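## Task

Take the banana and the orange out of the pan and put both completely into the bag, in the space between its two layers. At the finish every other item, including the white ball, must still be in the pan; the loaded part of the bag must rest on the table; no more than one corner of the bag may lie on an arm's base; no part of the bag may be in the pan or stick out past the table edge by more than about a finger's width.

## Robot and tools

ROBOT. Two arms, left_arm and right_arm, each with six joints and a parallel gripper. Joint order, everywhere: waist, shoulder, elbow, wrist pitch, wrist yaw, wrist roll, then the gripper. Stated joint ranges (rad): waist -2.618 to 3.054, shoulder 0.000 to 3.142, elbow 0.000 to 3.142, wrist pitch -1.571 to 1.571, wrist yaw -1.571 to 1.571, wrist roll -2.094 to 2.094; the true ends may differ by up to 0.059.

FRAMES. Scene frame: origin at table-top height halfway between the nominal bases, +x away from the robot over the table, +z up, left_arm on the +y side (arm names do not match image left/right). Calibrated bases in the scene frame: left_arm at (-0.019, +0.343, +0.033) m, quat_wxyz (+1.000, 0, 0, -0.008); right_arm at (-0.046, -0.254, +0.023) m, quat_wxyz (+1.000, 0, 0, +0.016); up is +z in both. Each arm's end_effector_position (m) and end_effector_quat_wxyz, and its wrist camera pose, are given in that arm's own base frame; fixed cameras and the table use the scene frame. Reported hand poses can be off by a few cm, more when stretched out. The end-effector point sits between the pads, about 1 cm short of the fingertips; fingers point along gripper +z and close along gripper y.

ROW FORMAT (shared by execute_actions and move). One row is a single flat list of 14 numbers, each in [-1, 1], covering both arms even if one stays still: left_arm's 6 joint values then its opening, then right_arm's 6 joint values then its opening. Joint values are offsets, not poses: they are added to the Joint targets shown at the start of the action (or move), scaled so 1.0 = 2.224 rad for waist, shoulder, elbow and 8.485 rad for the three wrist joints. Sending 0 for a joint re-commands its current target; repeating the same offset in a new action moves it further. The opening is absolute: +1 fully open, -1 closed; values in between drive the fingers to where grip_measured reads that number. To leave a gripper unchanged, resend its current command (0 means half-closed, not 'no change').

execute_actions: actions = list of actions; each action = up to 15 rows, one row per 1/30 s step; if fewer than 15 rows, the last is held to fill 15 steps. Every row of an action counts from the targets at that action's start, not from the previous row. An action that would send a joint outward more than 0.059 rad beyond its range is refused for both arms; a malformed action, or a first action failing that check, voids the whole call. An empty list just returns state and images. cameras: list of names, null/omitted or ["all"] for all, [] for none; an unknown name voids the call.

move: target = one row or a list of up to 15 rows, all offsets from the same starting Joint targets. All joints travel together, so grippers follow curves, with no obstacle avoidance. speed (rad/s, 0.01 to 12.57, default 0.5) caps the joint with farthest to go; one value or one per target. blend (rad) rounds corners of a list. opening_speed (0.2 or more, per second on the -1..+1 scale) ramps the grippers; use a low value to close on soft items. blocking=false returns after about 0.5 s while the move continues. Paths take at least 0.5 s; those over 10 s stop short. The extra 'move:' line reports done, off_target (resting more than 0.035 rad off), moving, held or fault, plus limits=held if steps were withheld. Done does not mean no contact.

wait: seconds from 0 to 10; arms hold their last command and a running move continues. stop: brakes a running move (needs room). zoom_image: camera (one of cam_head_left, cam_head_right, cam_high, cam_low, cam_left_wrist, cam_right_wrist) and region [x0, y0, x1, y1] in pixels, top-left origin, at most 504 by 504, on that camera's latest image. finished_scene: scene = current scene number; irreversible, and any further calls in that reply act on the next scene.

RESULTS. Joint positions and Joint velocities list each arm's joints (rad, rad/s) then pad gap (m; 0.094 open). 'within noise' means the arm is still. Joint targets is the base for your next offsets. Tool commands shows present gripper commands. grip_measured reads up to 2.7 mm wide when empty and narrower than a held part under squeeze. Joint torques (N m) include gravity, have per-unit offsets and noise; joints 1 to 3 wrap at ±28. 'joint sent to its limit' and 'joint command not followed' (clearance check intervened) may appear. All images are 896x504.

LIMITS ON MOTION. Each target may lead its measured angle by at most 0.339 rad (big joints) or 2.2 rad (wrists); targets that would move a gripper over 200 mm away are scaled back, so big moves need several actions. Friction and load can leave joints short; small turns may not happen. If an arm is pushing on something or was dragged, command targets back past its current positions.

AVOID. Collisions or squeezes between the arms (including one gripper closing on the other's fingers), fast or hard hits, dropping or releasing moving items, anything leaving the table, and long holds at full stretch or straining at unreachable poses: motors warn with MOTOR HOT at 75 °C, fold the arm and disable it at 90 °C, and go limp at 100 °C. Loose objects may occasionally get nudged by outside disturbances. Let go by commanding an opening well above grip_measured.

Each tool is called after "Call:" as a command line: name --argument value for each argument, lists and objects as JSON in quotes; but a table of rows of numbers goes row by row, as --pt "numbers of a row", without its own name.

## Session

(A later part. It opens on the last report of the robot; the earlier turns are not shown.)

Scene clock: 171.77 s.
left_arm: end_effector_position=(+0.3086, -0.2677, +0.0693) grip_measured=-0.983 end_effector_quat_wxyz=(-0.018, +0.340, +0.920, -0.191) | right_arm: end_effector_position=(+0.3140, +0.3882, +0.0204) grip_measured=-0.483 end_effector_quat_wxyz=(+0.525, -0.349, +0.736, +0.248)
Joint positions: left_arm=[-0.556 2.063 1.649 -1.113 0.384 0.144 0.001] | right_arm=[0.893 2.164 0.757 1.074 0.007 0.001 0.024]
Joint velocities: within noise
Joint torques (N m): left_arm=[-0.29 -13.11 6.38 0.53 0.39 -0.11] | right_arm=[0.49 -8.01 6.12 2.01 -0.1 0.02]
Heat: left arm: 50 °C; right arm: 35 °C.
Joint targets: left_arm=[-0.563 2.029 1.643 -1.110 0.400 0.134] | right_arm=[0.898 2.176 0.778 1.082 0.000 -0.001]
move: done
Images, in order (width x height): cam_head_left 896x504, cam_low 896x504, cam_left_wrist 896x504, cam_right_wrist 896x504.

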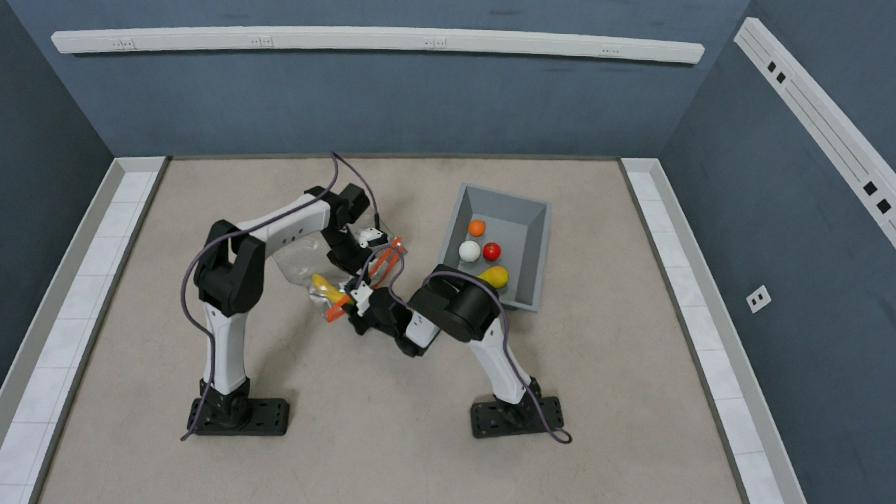

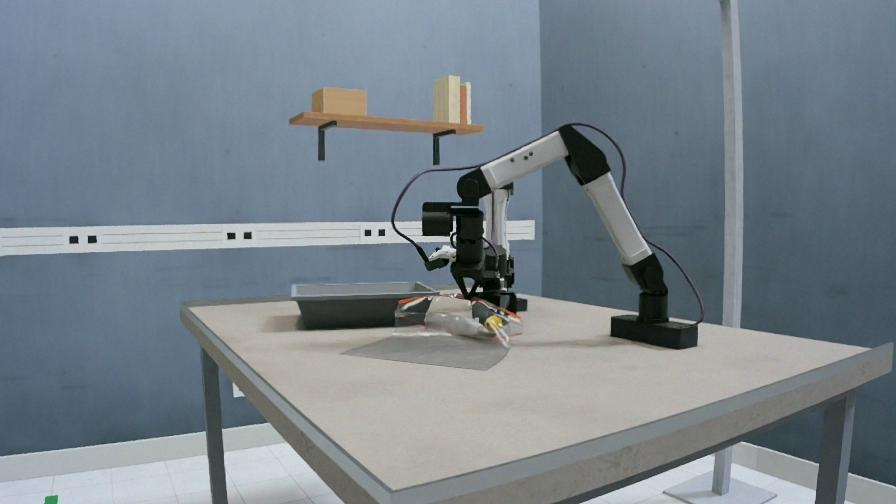

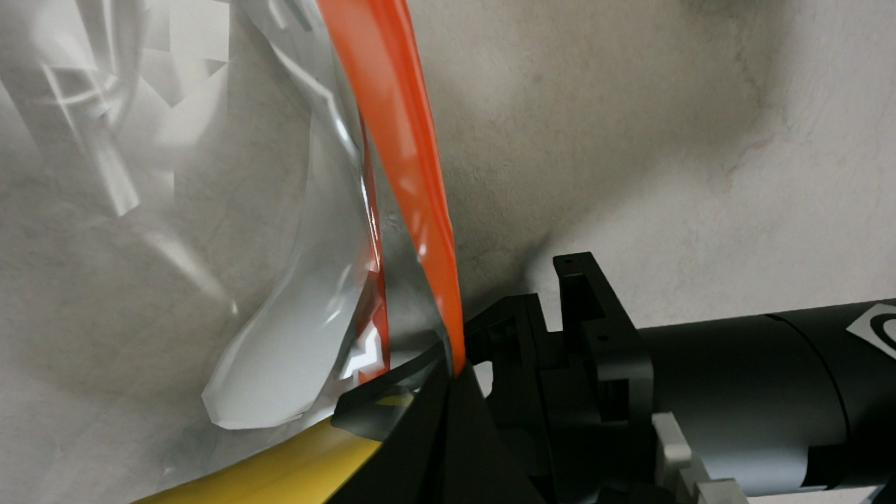

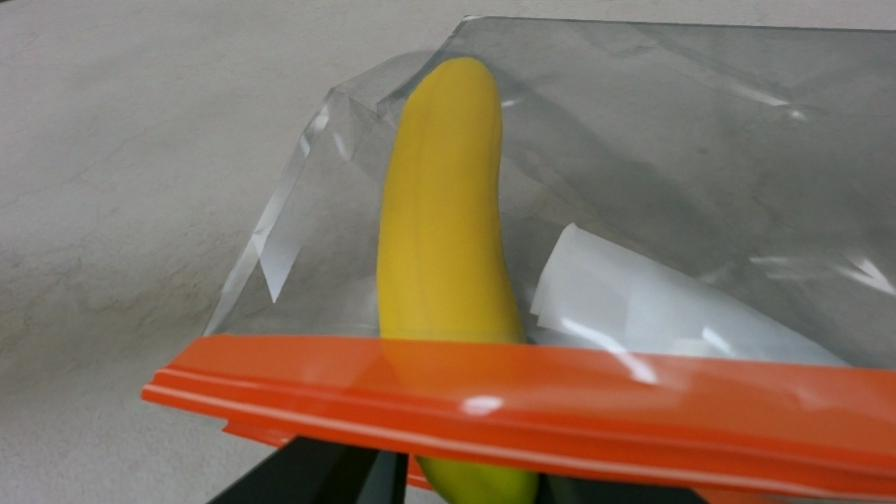

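Call:
move --target '[0,0,0,0,0,0,-1,0.0045,0.0243,0.049,-0.0052,0,0,-0.75]' --speed 0.1 --cameras '["cam_left_wrist","cam_right_wrist","cam_head_left"]'

Call:
zoom_image --camera "cam_head_left" --region '[260, 160, 500, 380]'

Scene clock: 173.57 s.
left_arm: end_effector_position=(+0.3150, -0.2612, +0.0674) grip_measured=-0.983 end_effector_quat_wxyz=(-0.011, +0.337, +0.925, -0.177) | right_arm: end_effector_position=(+0.3246, +0.4062, +0.0167) grip_measured=-0.483 end_effector_quat_wxyz=(+0.525, -0.351, +0.734, +0.250)
Joint positions: left_arm=[-0.546 2.063 1.649 -1.107 0.353 0.144 0.001] | right_arm=[0.899 2.217 0.85 1.037 0.007 0.001 0.024]
Joint velocities: within noise
Joint torques (N m): left_arm=[-1.02 -13.16 6.41 0.49 0.66 -0.11] | right_arm=[0.91 -8.57 7.91 1.97 -0.09 0.02]
Heat: left arm: 50 °C; right arm: 35 °C.
Joint targets: left_arm=[-0.562 2.029 1.643 -1.109 0.400 0.134] | right_arm=[0.908 2.230 0.887 1.038 0.000 -0.001]
move: off_target (left_arm, right_arm); left_arm: the wrist yaw is farthest, 0.047 rad from its target; right_arm: the elbow is farthest, 0.037 rad from its target
Images, in order (width x height): cam_head_left 896x504, cam_left_wrist 896x504, cam_right_wrist 896x504.

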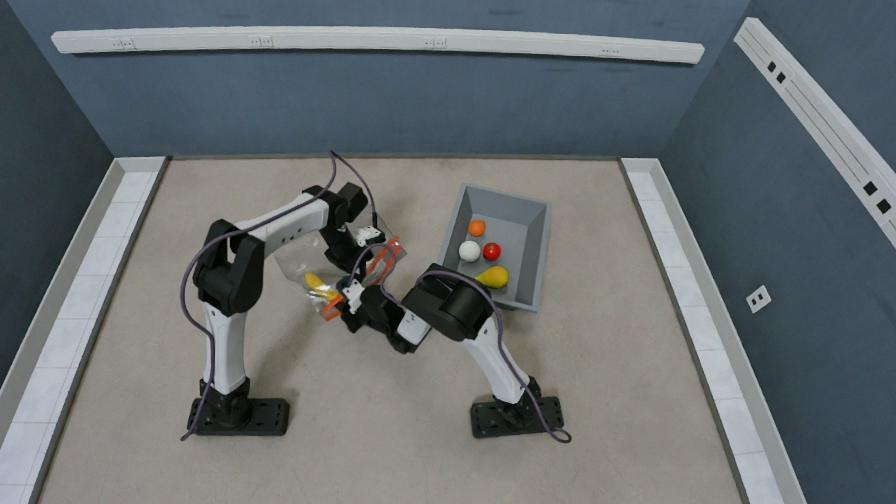

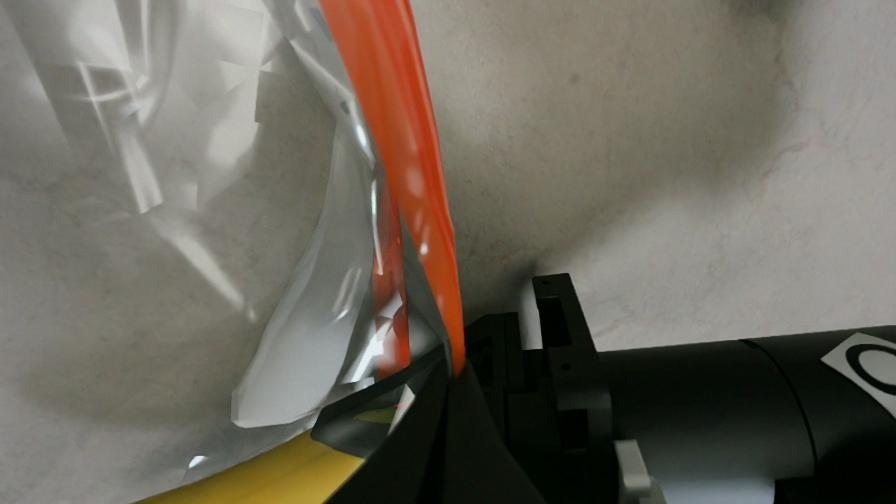

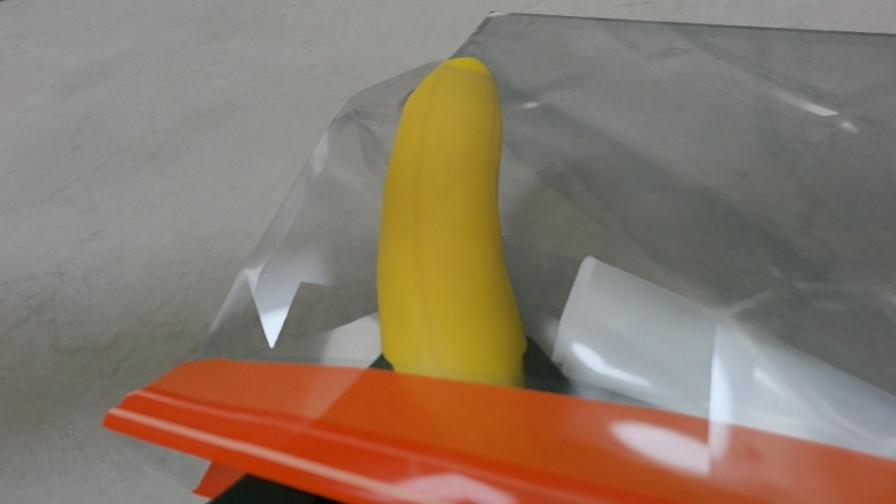

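Scaled by 2.100 from the camera's 896x504 image, which has a finer 1280x720 frame.

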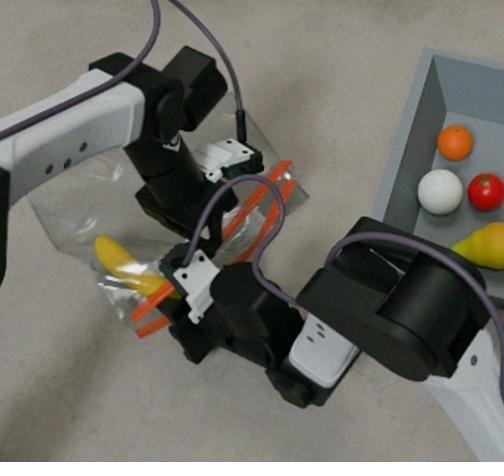

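Call:
move --pt "0 0 0 0 0 0 -1 0 -0.0063 -0.039 0.005 0 0 -0.75" --pt "0 0 0 0 0 0 -1 0 -0.0063 -0.039 0.005 0 0 -0.3" --pt "0 0 0 0 0 0 -1 0 -0.0764 -0.219 0.025 0 0 -0.3" --speed 0.15 --opening_speed 0.4 --cameras '["cam_left_wrist","cam_right_wrist","cam_head_left","cam_low"]'

Call:
zoom_image --camera "cam_head_left" --region '[260, 160, 500, 380]'

Call:
zoom_image --camera "cam_low" --region '[340, 230, 560, 390]'

Scene clock: 179.37 s.
left_arm: end_effector_position=(+0.3097, -0.2684, +0.0694) grip_measured=-0.983 end_effector_quat_wxyz=(-0.015, +0.341, +0.920, -0.192) | right_arm: end_effector_position=(+0.2551, +0.3188, -0.0070) grip_measured=-0.301 end_effector_quat_wxyz=(+0.492, -0.362, +0.756, +0.234)
Joint positions: left_arm=[-0.556 2.063 1.649 -1.107 0.385 0.144 0.001] | right_arm=[0.899 2.088 0.408 1.262 0.007 0.001 0.033]
Joint velocities: within noise
Joint torques (N m): left_arm=[-0.31 -13.12 6.45 0.49 0.4 -0.11] | right_arm=[0.91 -9.5 1.91 1.79 -0.09 0.02]
Heat: left arm: 51 °C; right arm: 36 °C.
Joint targets: left_arm=[-0.563 2.029 1.643 -1.110 0.400 0.134] | right_arm=[0.908 2.061 0.400 1.250 0.000 -0.001]
move: done
Images, in order (width x height): cam_head_left 896x504, cam_low 896x504, cam_left_wrist 896x504, cam_right_wrist 896x504.

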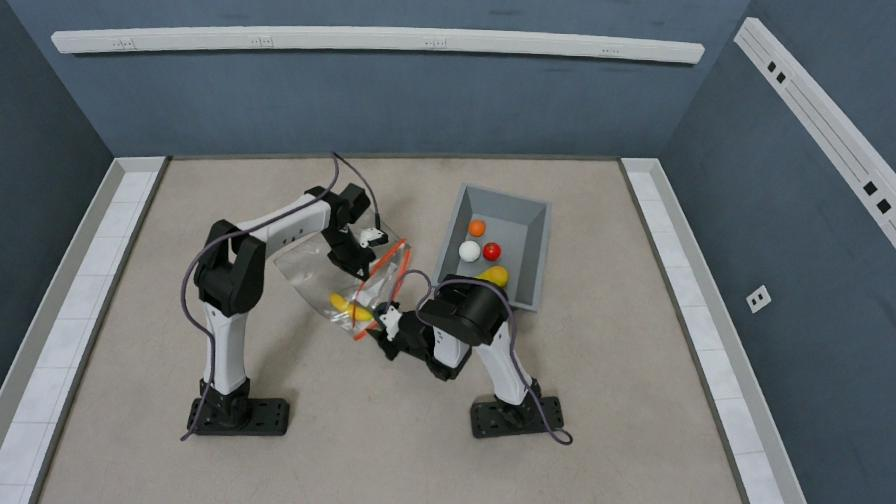

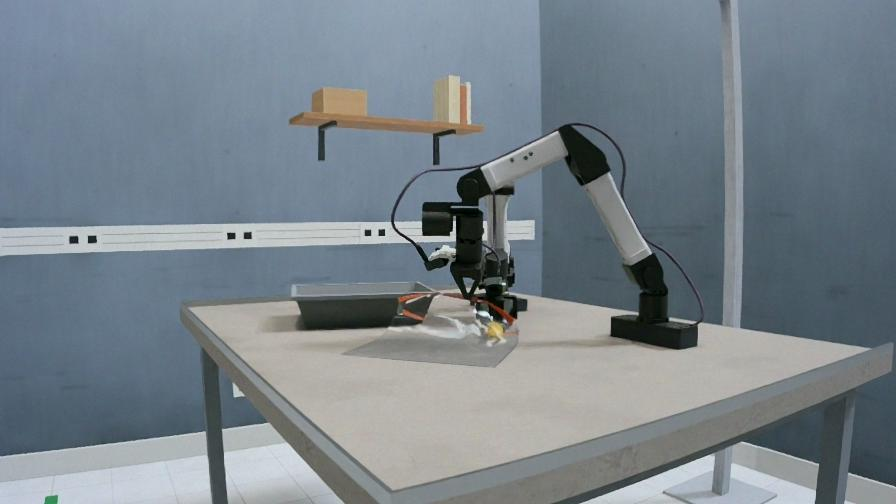

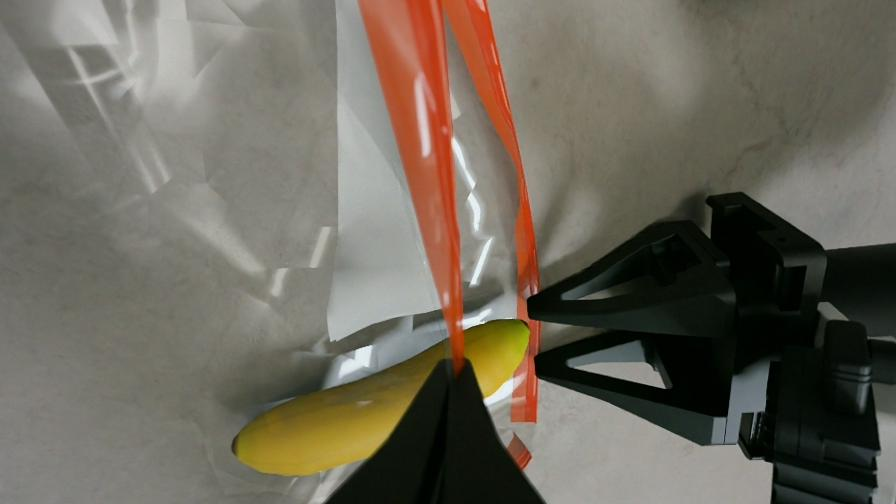

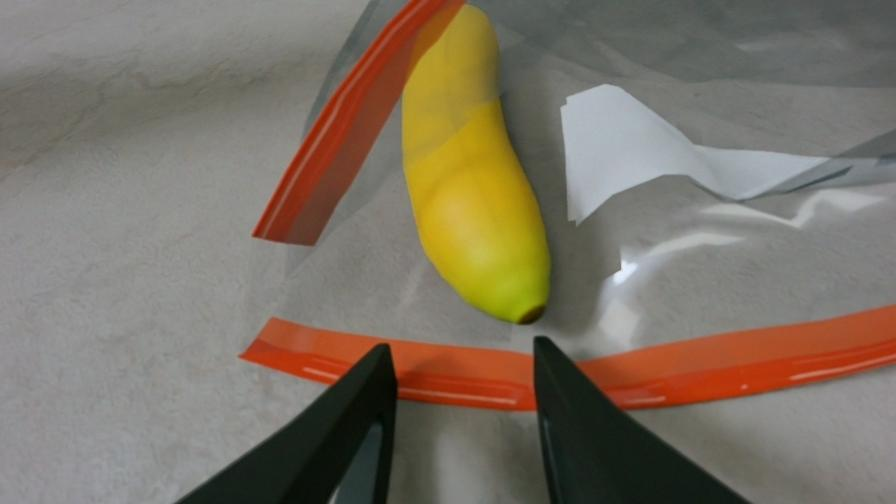

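Scaled by 2.100 from the camera's 896x504 image, which has a finer 1280x720 frame.

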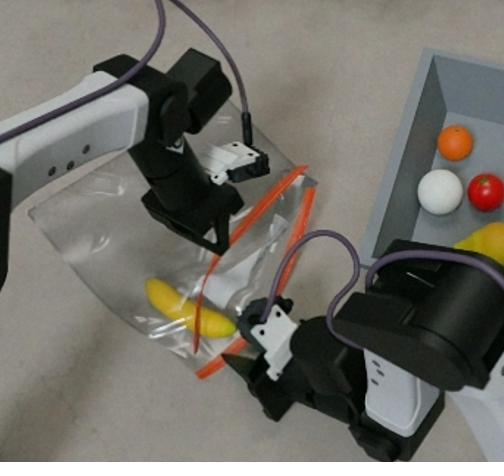

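Scaled by 2.291 from the camera's 896x504 image, which has a finer 1280x720 frame.

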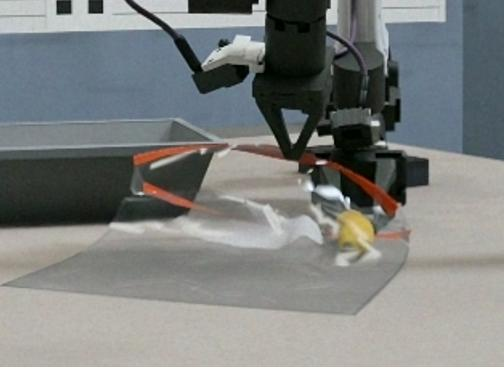

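Call:
move --pt "0 0 0 0 0 0 -1 -0.0157 -0.018 0 0 0 0 0.0" --pt "0 0 0 0 0 0 -1 -0.0157 0.0175 0.0854 -0.0118 0 0 0.0" --speed 0.15 --cameras '["cam_left_wrist","cam_right_wrist"]'

Scene clock: 182.10 s.
left_arm: end_effector_position=(+0.3097, -0.2684, +0.0694) grip_measured=-0.983 end_effector_quat_wxyz=(-0.015, +0.341, +0.920, -0.192) | right_arm: end_effector_position=(+0.2902, +0.3487, +0.0137) grip_measured=-0.001 end_effector_quat_wxyz=(+0.513, -0.349, +0.747, +0.239)
Joint positions: left_arm=[-0.556 2.063 1.649 -1.107 0.385 0.144 0.001] | right_arm=[0.879 2.086 0.573 1.146 0.005 0.001 0.047]
Joint velocities: within noise
Joint torques (N m): left_arm=[-0.32 -13.15 6.41 0.49 0.39 -0.11] | right_arm=[-0.51 -6.84 5.16 1.93 -0.08 0.02]
Heat: left arm: 51 °C; right arm: 36 °C.
Joint targets: left_arm=[-0.563 2.029 1.643 -1.110 0.400 0.134] | right_arm=[0.873 2.099 0.590 1.150 0.000 -0.001]
move: done
Images, in order (width x height): cam_left_wrist 896x504, cam_right_wrist 896x504.

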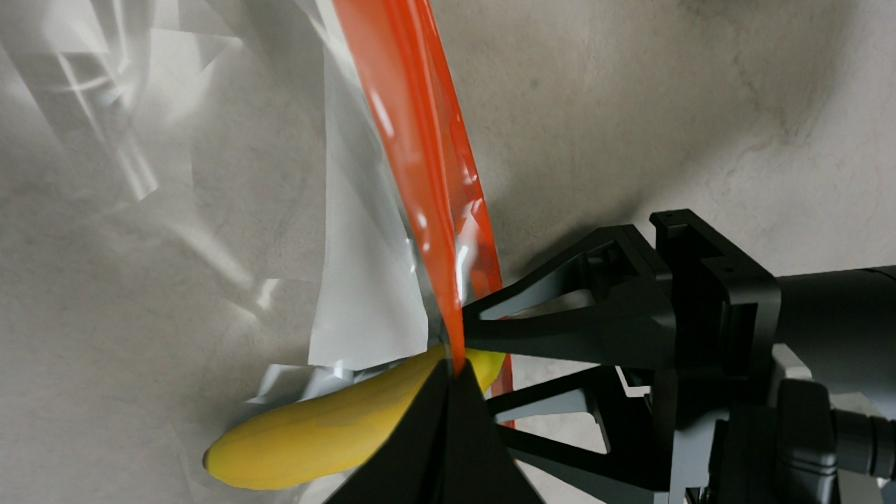

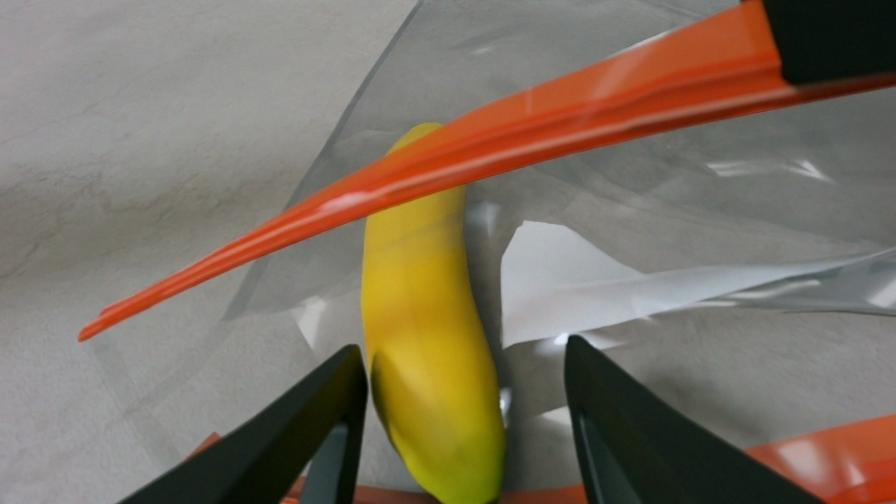

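Call:
move --pt "0 0 0 0 0 0 -1 -0.001 0.0117 0 0 0 0 0.0" --pt "0 0 0 0 0 0 -1 -0.001 0.0117 0 0 0 0 -0.85" --pt "0 0 0 0 0 0 -1 -0.001 -0.014 0 0 0 0 -0.85" --pt "0 0 0 0 0 0 -1 0.0045 0.0409 0.1192 -0.0147 0 0 -0.85" --speed 0.13 --opening_speed 0.5 --cameras '["cam_left_wrist","cam_right_wrist","cam_low","cam_head_left"]'

Call:
zoom_image --camera "cam_head_left" --region '[260, 160, 500, 380]'

Call:
zoom_image --camera "cam_low" --region '[340, 230, 560, 390]'

Scene clock: 188.07 s.
left_arm: end_effector_position=(+0.3204, -0.2571, +0.0664) grip_measured=-0.983 end_effector_quat_wxyz=(-0.004, +0.335, +0.927, -0.168) | right_arm: end_effector_position=(+0.3275, +0.3937, +0.0232) grip_measured=-0.516 end_effector_quat_wxyz=(+0.526, -0.345, +0.738, +0.245)
Joint positions: left_arm=[-0.539 2.063 1.649 -1.098 0.333 0.144 0.001] | right_arm=[0.879 2.176 0.814 1.03 0.005 0.001 0.023]
Joint velocities: within noise
Joint torques (N m): left_arm=[-1.58 -13.15 6.38 0.42 0.86 -0.11] | right_arm=[0.38 -8.23 8.29 1.89 -0.07 0.03]
Heat: left arm: 51 °C; right arm: 37 °C.
Joint targets: left_arm=[-0.563 2.029 1.643 -1.109 0.400 0.134] | right_arm=[0.883 2.190 0.855 1.025 0.000 -0.001]
move: off_target (left_arm, right_arm); left_arm: the wrist yaw is farthest, 0.067 rad from its target; right_arm: the elbow is farthest, 0.041 rad from its target
Images, in order (width x height): cam_head_left 896x504, cam_low 896x504, cam_left_wrist 896x504, cam_right_wrist 896x504.

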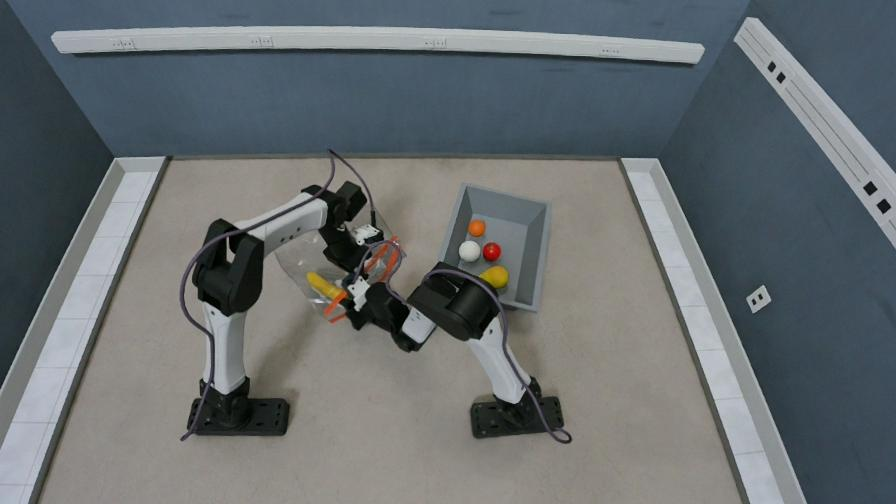

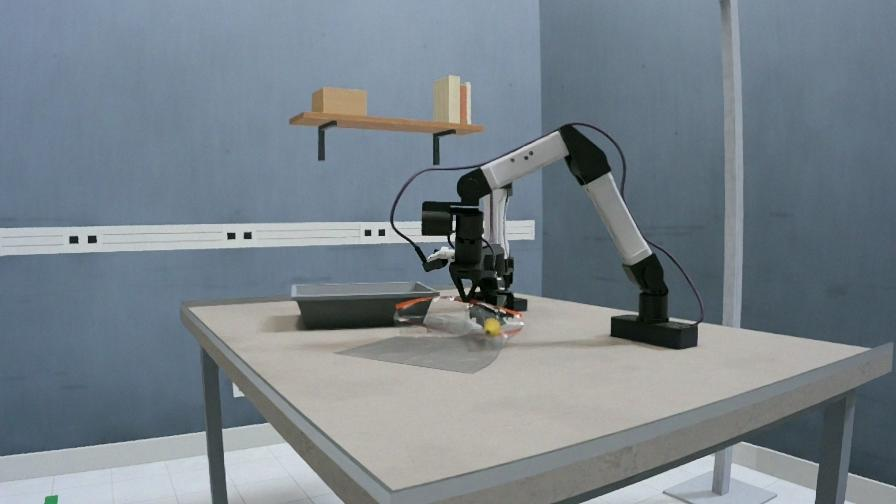

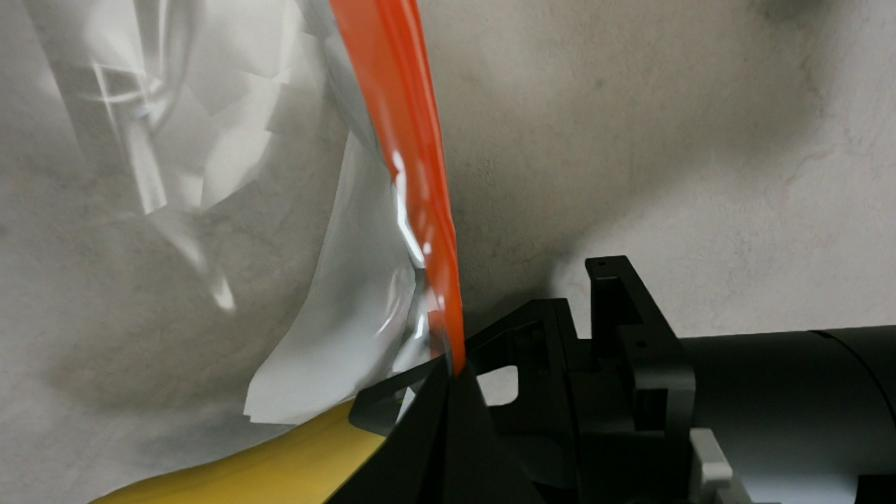

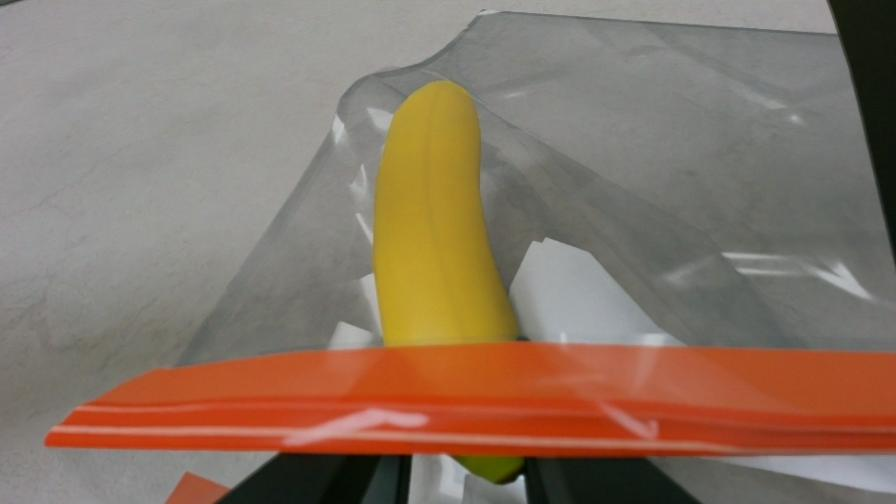

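Scaled by 2.100 from the camera's 896x504 image, which has a finer 1280x720 frame.

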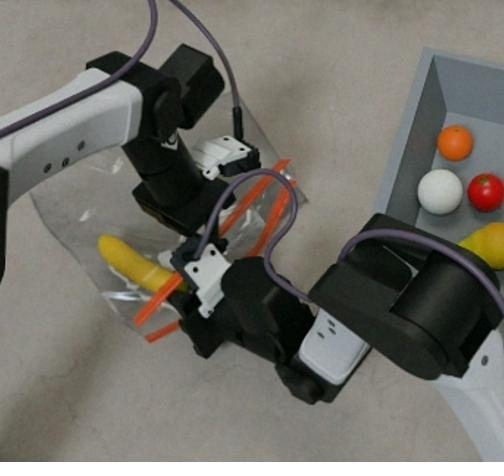

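Scaled by 2.291 from the camera's 896x504 image, which has a finer 1280x720 frame.

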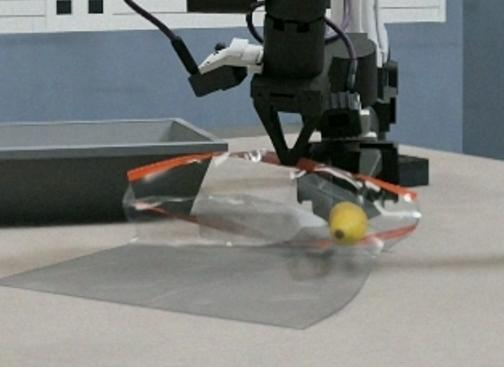

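Call:
move --pt "0 0 0 0 0 0 -1 0.001 0.0135 -0.0247 0.0065 0 0 -0.85" --pt "0 0 0 0 0 0 -1 0.001 0.0135 -0.0247 0.0065 0 0 -0.3" --pt "0 0 0 0 0 0 -1 0.001 -0.003 -0.0247 0.0065 0 0 -0.3" --pt "0 0 0 0 0 0 -1 0.001 -0.1057 -0.2046 0.0189 0 0 -0.3" --speed 0.17 --opening_speed 0.4 --cameras '["cam_left_wrist","cam_right_wrist","cam_head_left","cam_low"]'

Call:
zoom_image --camera "cam_head_left" --region '[260, 160, 500, 380]'

Call:
zoom_image --camera "cam_low" --region '[340, 230, 560, 390]'

Scene clock: 194.30 s.
left_arm: end_effector_position=(+0.3115, -0.2693, +0.0694) grip_measured=-0.983 end_effector_quat_wxyz=(-0.011, +0.341, +0.920, -0.192) | right_arm: end_effector_position=(+0.2599, +0.3138, +0.0072) grip_measured=-0.301 end_effector_quat_wxyz=(+0.491, -0.357, +0.761, +0.230)
Joint positions: left_arm=[-0.556 2.063 1.649 -1.098 0.383 0.144 0.001] | right_arm=[0.881 1.991 0.403 1.164 0.004 0.001 0.033]
Joint velocities: within noise
Joint torques (N m): left_arm=[-0.32 -13.16 6.41 0.41 0.4 -0.11] | right_arm=[0.43 -9.94 2.88 2.13 -0.07 0.02]
Heat: left arm: 51 °C; right arm: 38 °C.
Joint targets: left_arm=[-0.563 2.029 1.643 -1.109 0.400 0.134] | right_arm=[0.885 1.955 0.399 1.186 0.000 -0.001]
move: off_target (right_arm); right_arm: the shoulder is farthest, 0.036 rad from its target
Images, in order (width x height): cam_head_left 896x504, cam_low 896x504, cam_left_wrist 896x504, cam_right_wrist 896x504.

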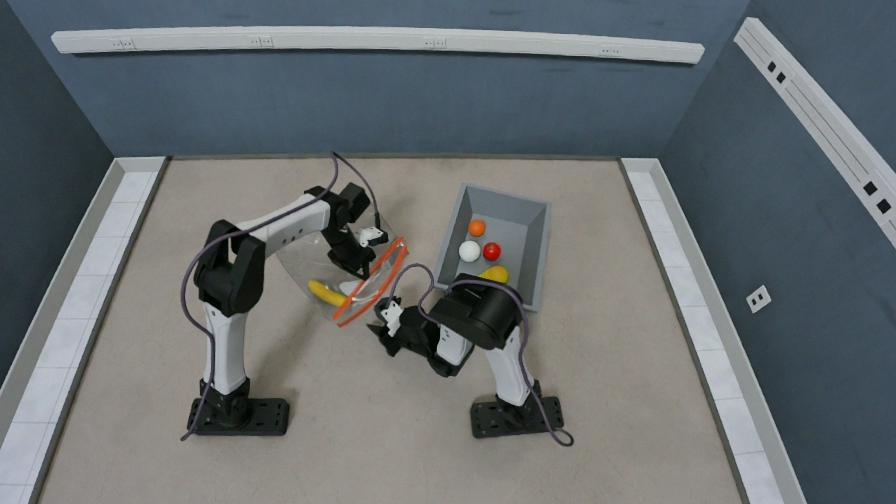

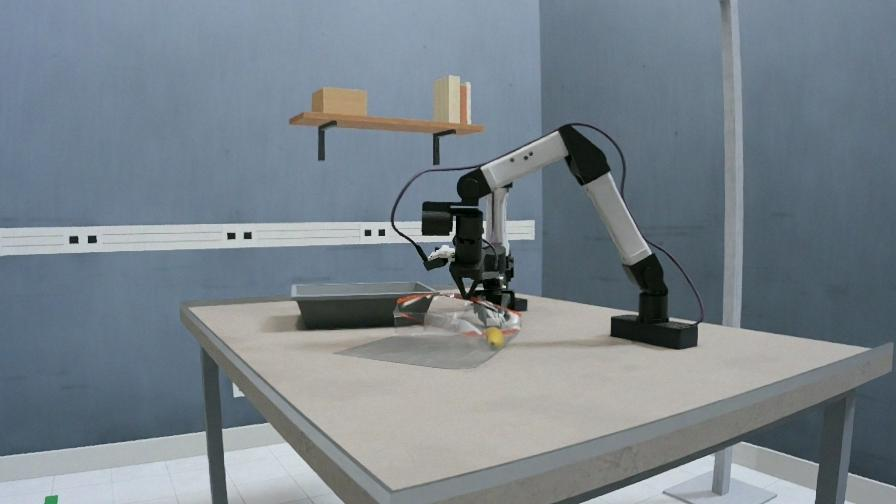

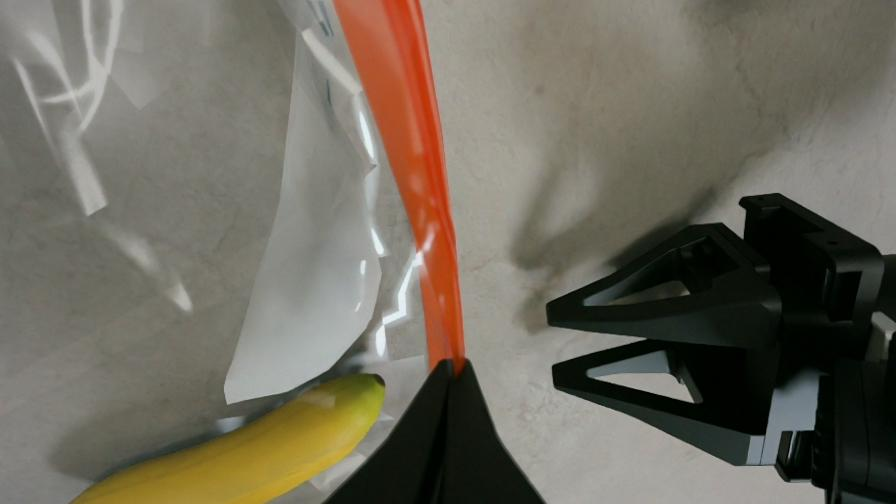

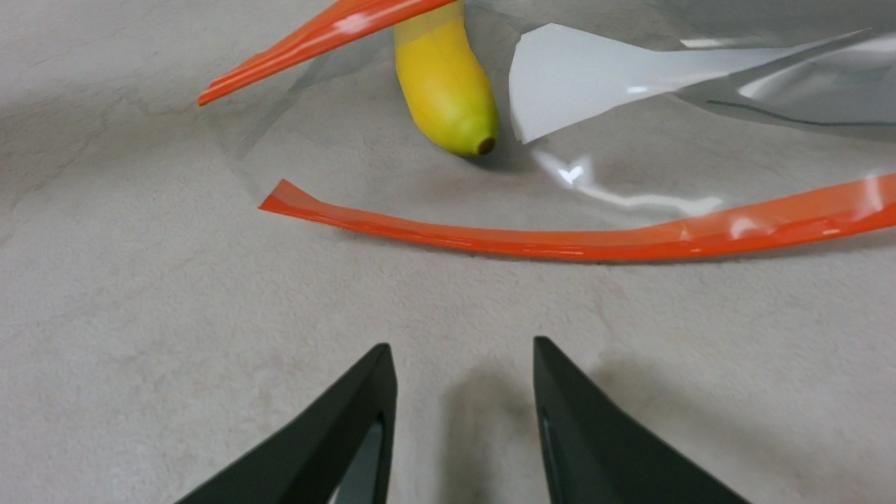

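Scaled by 2.100 from the camera's 896x504 image, which has a finer 1280x720 frame.

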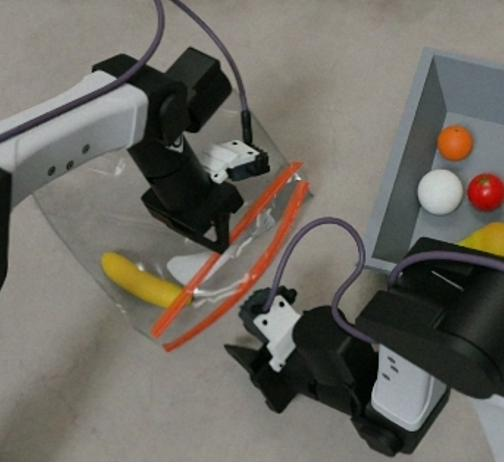

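Scaled by 2.291 from the camera's 896x504 image, which has a finer 1280x720 frame.

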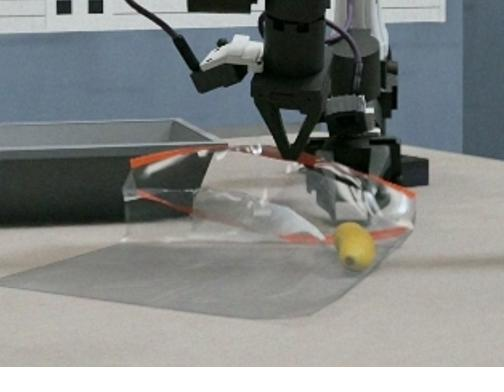

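Call:
move --pt "0 0 0 0 0 0 -1 0 -0.1785 -0.0895 -0.0446 0 0 -0.3" --pt "0 0 0 0 0 0 -1 0 -0.5364 0.0418 -0.1905 0 0 -0.3" --pt "0 0 0 0 0 0 -1 -0.3826 -0.5364 0.0418 -0.1905 0 0 0.4" --speed '[0.5,0.8,0.8]' --blend '[0.08,0.2,0]' --cameras '["cam_left_wrist","cam_right_wrist","cam_head_left"]'

Scene clock: 198.97 s.
left_arm: end_effector_position=(+0.3115, -0.2693, +0.0694) grip_measured=-0.983 end_effector_quat_wxyz=(-0.011, +0.341, +0.920, -0.192) | right_arm: end_effector_position=(+0.2632, +0.0106, +0.1138) grip_measured=+0.399 end_effector_quat_wxyz=(+0.402, -0.018, +0.915, +0.008)
Joint positions: left_arm=[-0.556 2.063 1.649 -1.098 0.384 0.144 0.001] | right_arm=[0.042 0.772 0.462 -0.434 0.002 0.001 0.066]
Joint velocities: within noise
Joint torques (N m): left_arm=[-0.29 -13.15 6.41 0.41 0.4 -0.11] | right_arm=[-0.69 -1.7 10.28 1.66 -0.05 0.02]
Heat: left arm: 51 °C; right arm: 37 °C.
Joint targets: left_arm=[-0.563 2.029 1.643 -1.109 0.400 0.134] | right_arm=[0.034 0.762 0.493 -0.430 0.000 -0.001]
move: done
Images, in order (width x height): cam_head_left 896x504, cam_left_wrist 896x504, cam_right_wrist 896x504.

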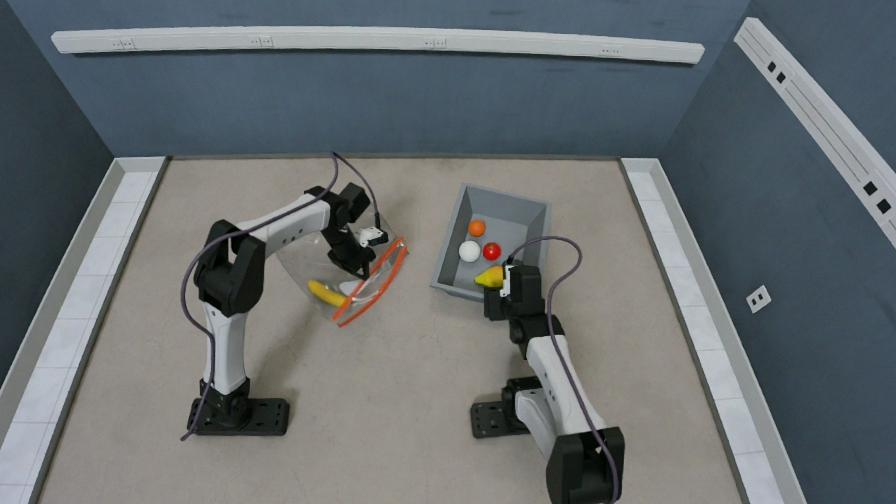

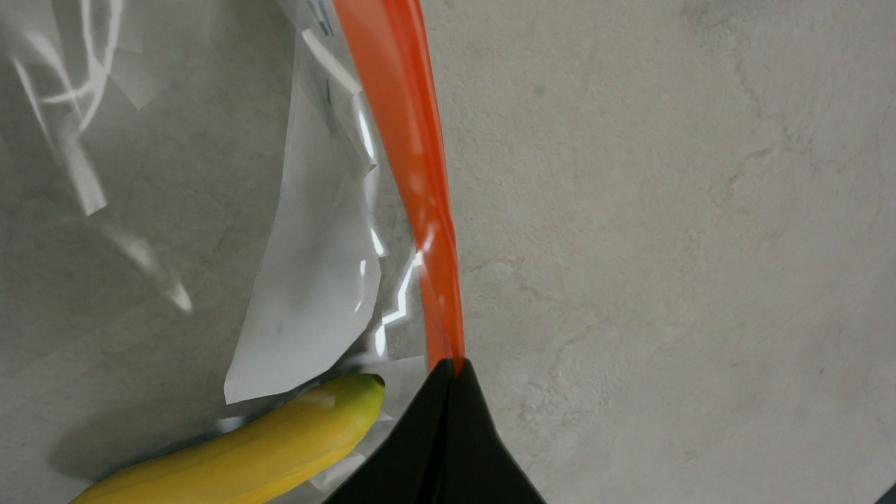

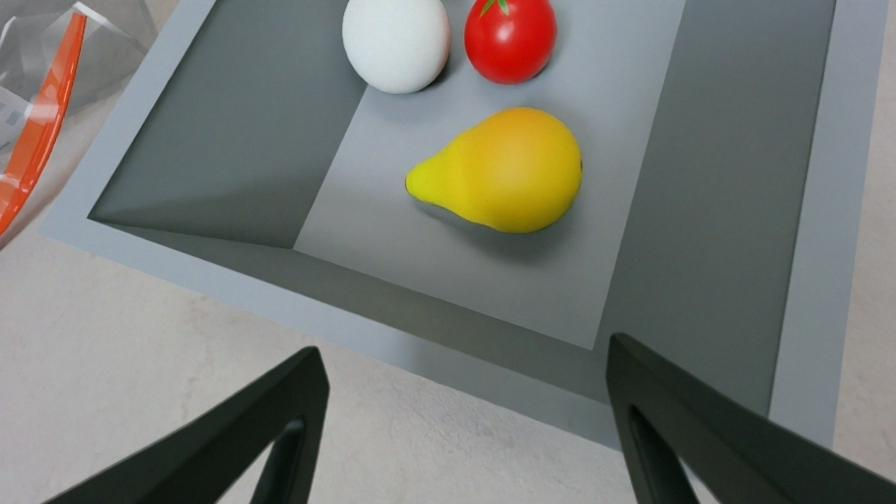

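Call:
move --target '[0,0,0,0,0,0,-1,-0.003,0.5836,0.5967,-0.0401,0,0,0.4]' --speed 0.7 --cameras '["cam_right_wrist"]'

Scene clock: 201.93 s.
left_arm: end_effector_position=(+0.3115, -0.2693, +0.0694) grip_measured=-0.983 end_effector_quat_wxyz=(-0.011, +0.341, +0.920, -0.192) | right_arm: end_effector_position=(+0.5202, +0.0187, +0.1307) grip_measured=+0.399 end_effector_quat_wxyz=(+0.266, -0.017, +0.964, +0.004)
Joint positions: left_arm=[-0.556 2.063 1.649 -1.098 0.384 0.144 0.001] | right_arm=[0.037 2.053 1.791 -0.771 0.002 0.001 0.066]
Joint velocities: within noise
Joint torques (N m): left_arm=[-0.29 -13.15 6.43 0.4 0.4 -0.1] | right_arm=[-0.83 -10.36 9.77 1.2 -0.05 0.02]
Heat: left arm: 51 °C; right arm: 37 °C.
Joint targets: left_arm=[-0.563 2.029 1.643 -1.109 0.400 0.134] | right_arm=[0.028 2.060 1.820 -0.771 0.000 -0.001]
move: done
Images, in order (width x height): cam_right_wrist 896x504.

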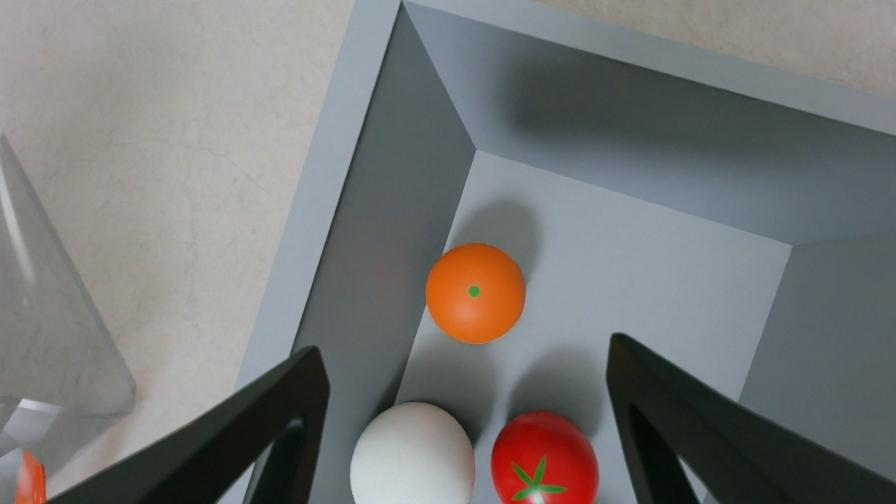

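Call:
move --target '[0,0,0,0,0,0,-1,-0.0072,0.026,-0.0863,0.0305,0,0,0.33]' --speed 0.35 --cameras '["cam_right_wrist"]'

Scene clock: 204.27 s.
left_arm: end_effector_position=(+0.3115, -0.2693, +0.0694) grip_measured=-0.983 end_effector_quat_wxyz=(-0.011, +0.341, +0.920, -0.192) | right_arm: end_effector_position=(+0.5310, +0.0092, +0.0725) grip_measured=+0.331 end_effector_quat_wxyz=(+0.277, -0.008, +0.961, +0.002)
Joint positions: left_arm=[-0.556 2.063 1.649 -1.098 0.384 0.144 0.001] | right_arm=[0.018 2.108 1.629 -0.53 0.002 0.001 0.063]
Joint velocities: within noise
Joint torques (N m): left_arm=[-0.29 -13.15 6.39 0.41 0.39 -0.11] | right_arm=[-0.62 -10.44 6.8 1.42 -0.05 0.02]
Heat: left arm: 51 °C; right arm: 38 °C.
Joint targets: left_arm=[-0.563 2.029 1.643 -1.109 0.400 0.134] | right_arm=[0.011 2.118 1.628 -0.512 0.000 -0.001]
move: done
Images, in order (width x height): cam_right_wrist 896x504.

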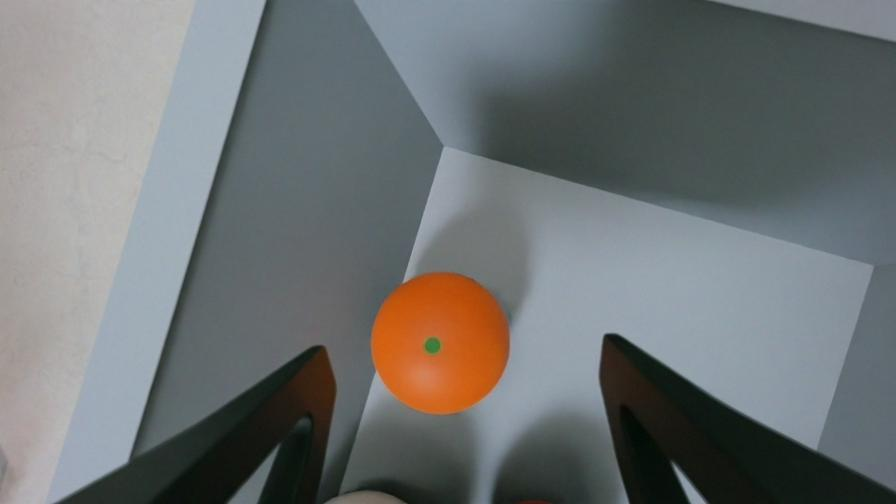

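Call:
move --target '[0,0,0,0,0,0,-1,0.0052,0.0175,-0.0576,0.0203,0,0,0.33]' --speed 0.2 --cameras '["cam_right_wrist"]'

Scene clock: 206.17 s.
left_arm: end_effector_position=(+0.3115, -0.2693, +0.0694) grip_measured=-0.983 end_effector_quat_wxyz=(-0.011, +0.341, +0.920, -0.192) | right_arm: end_effector_position=(+0.5280, +0.0092, +0.0294) grip_measured=+0.331 end_effector_quat_wxyz=(+0.281, -0.008, +0.960, +0.002)
Joint positions: left_arm=[-0.556 2.063 1.649 -1.098 0.384 0.144 0.001] | right_arm=[0.018 2.144 1.502 -0.358 0.002 0.001 0.063]
Joint velocities: within noise
Joint torques (N m): left_arm=[-0.31 -13.15 6.45 0.41 0.39 -0.1] | right_arm=[0.51 -10.22 6.42 1.52 -0.04 0.03]
Heat: left arm: 52 °C; right arm: 38 °C.
Joint targets: left_arm=[-0.563 2.029 1.643 -1.109 0.400 0.134] | right_arm=[0.023 2.157 1.500 -0.340 0.000 -0.001]
move: done
Images, in order (width x height): cam_right_wrist 896x504.

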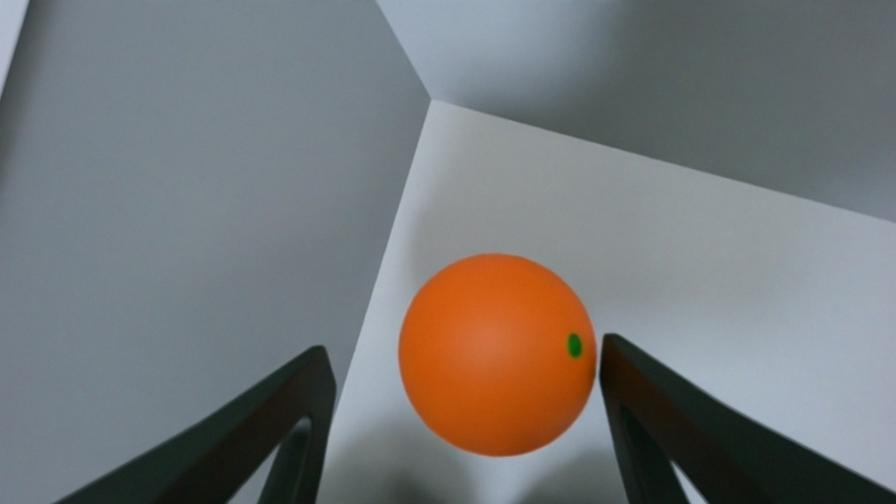

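Call:
move --pt "0 0 0 0 0 0 -1 -0.009 0 0 0 0 0 0.33" --pt "0 0 0 0 0 0 -1 -0.009 0.0105 -0.004 0.001 0 0 0.33" --speed 0.1 --cameras '["cam_right_wrist"]'

Scene clock: 207.27 s.
left_arm: end_effector_position=(+0.3115, -0.2694, +0.0695) grip_measured=-0.983 end_effector_quat_wxyz=(-0.011, +0.341, +0.920, -0.193) | right_arm: end_effector_position=(+0.5250, +0.0047, +0.0150) grip_measured=+0.331 end_effector_quat_wxyz=(+0.270, -0.004, +0.963, +0.000)
Joint positions: left_arm=[-0.556 2.063 1.649 -1.098 0.384 0.144 0.001] | right_arm=[0.01 2.169 1.492 -0.348 0.002 0.001 0.063]
Joint velocities: within noise
Joint torques (N m): left_arm=[-0.29 -13.16 6.41 0.4 0.39 -0.1] | right_arm=[-0.58 -10.41 6.43 1.43 -0.05 0.03]
Heat: left arm: 52 °C; right arm: 38 °C.
Joint targets: left_arm=[-0.563 2.029 1.643 -1.109 0.400 0.134] | right_arm=[0.003 2.180 1.491 -0.331 0.000 -0.001]
move: done
Images, in order (width x height): cam_right_wrist 896x504.

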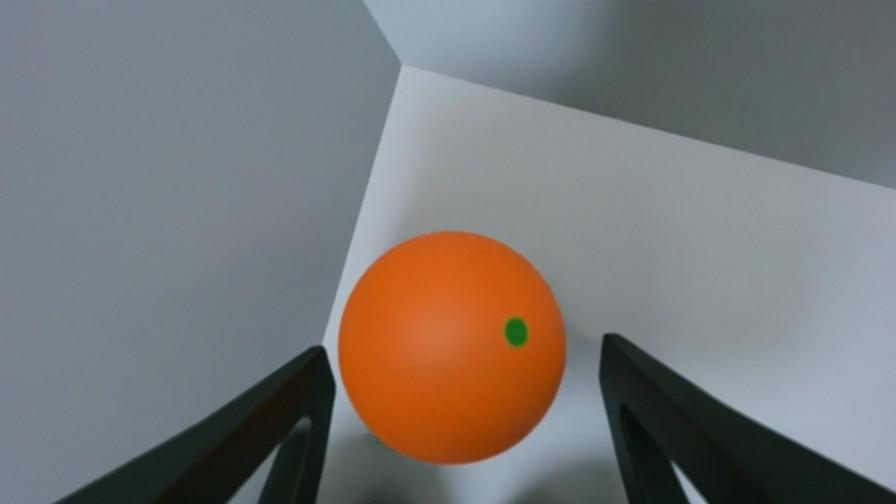

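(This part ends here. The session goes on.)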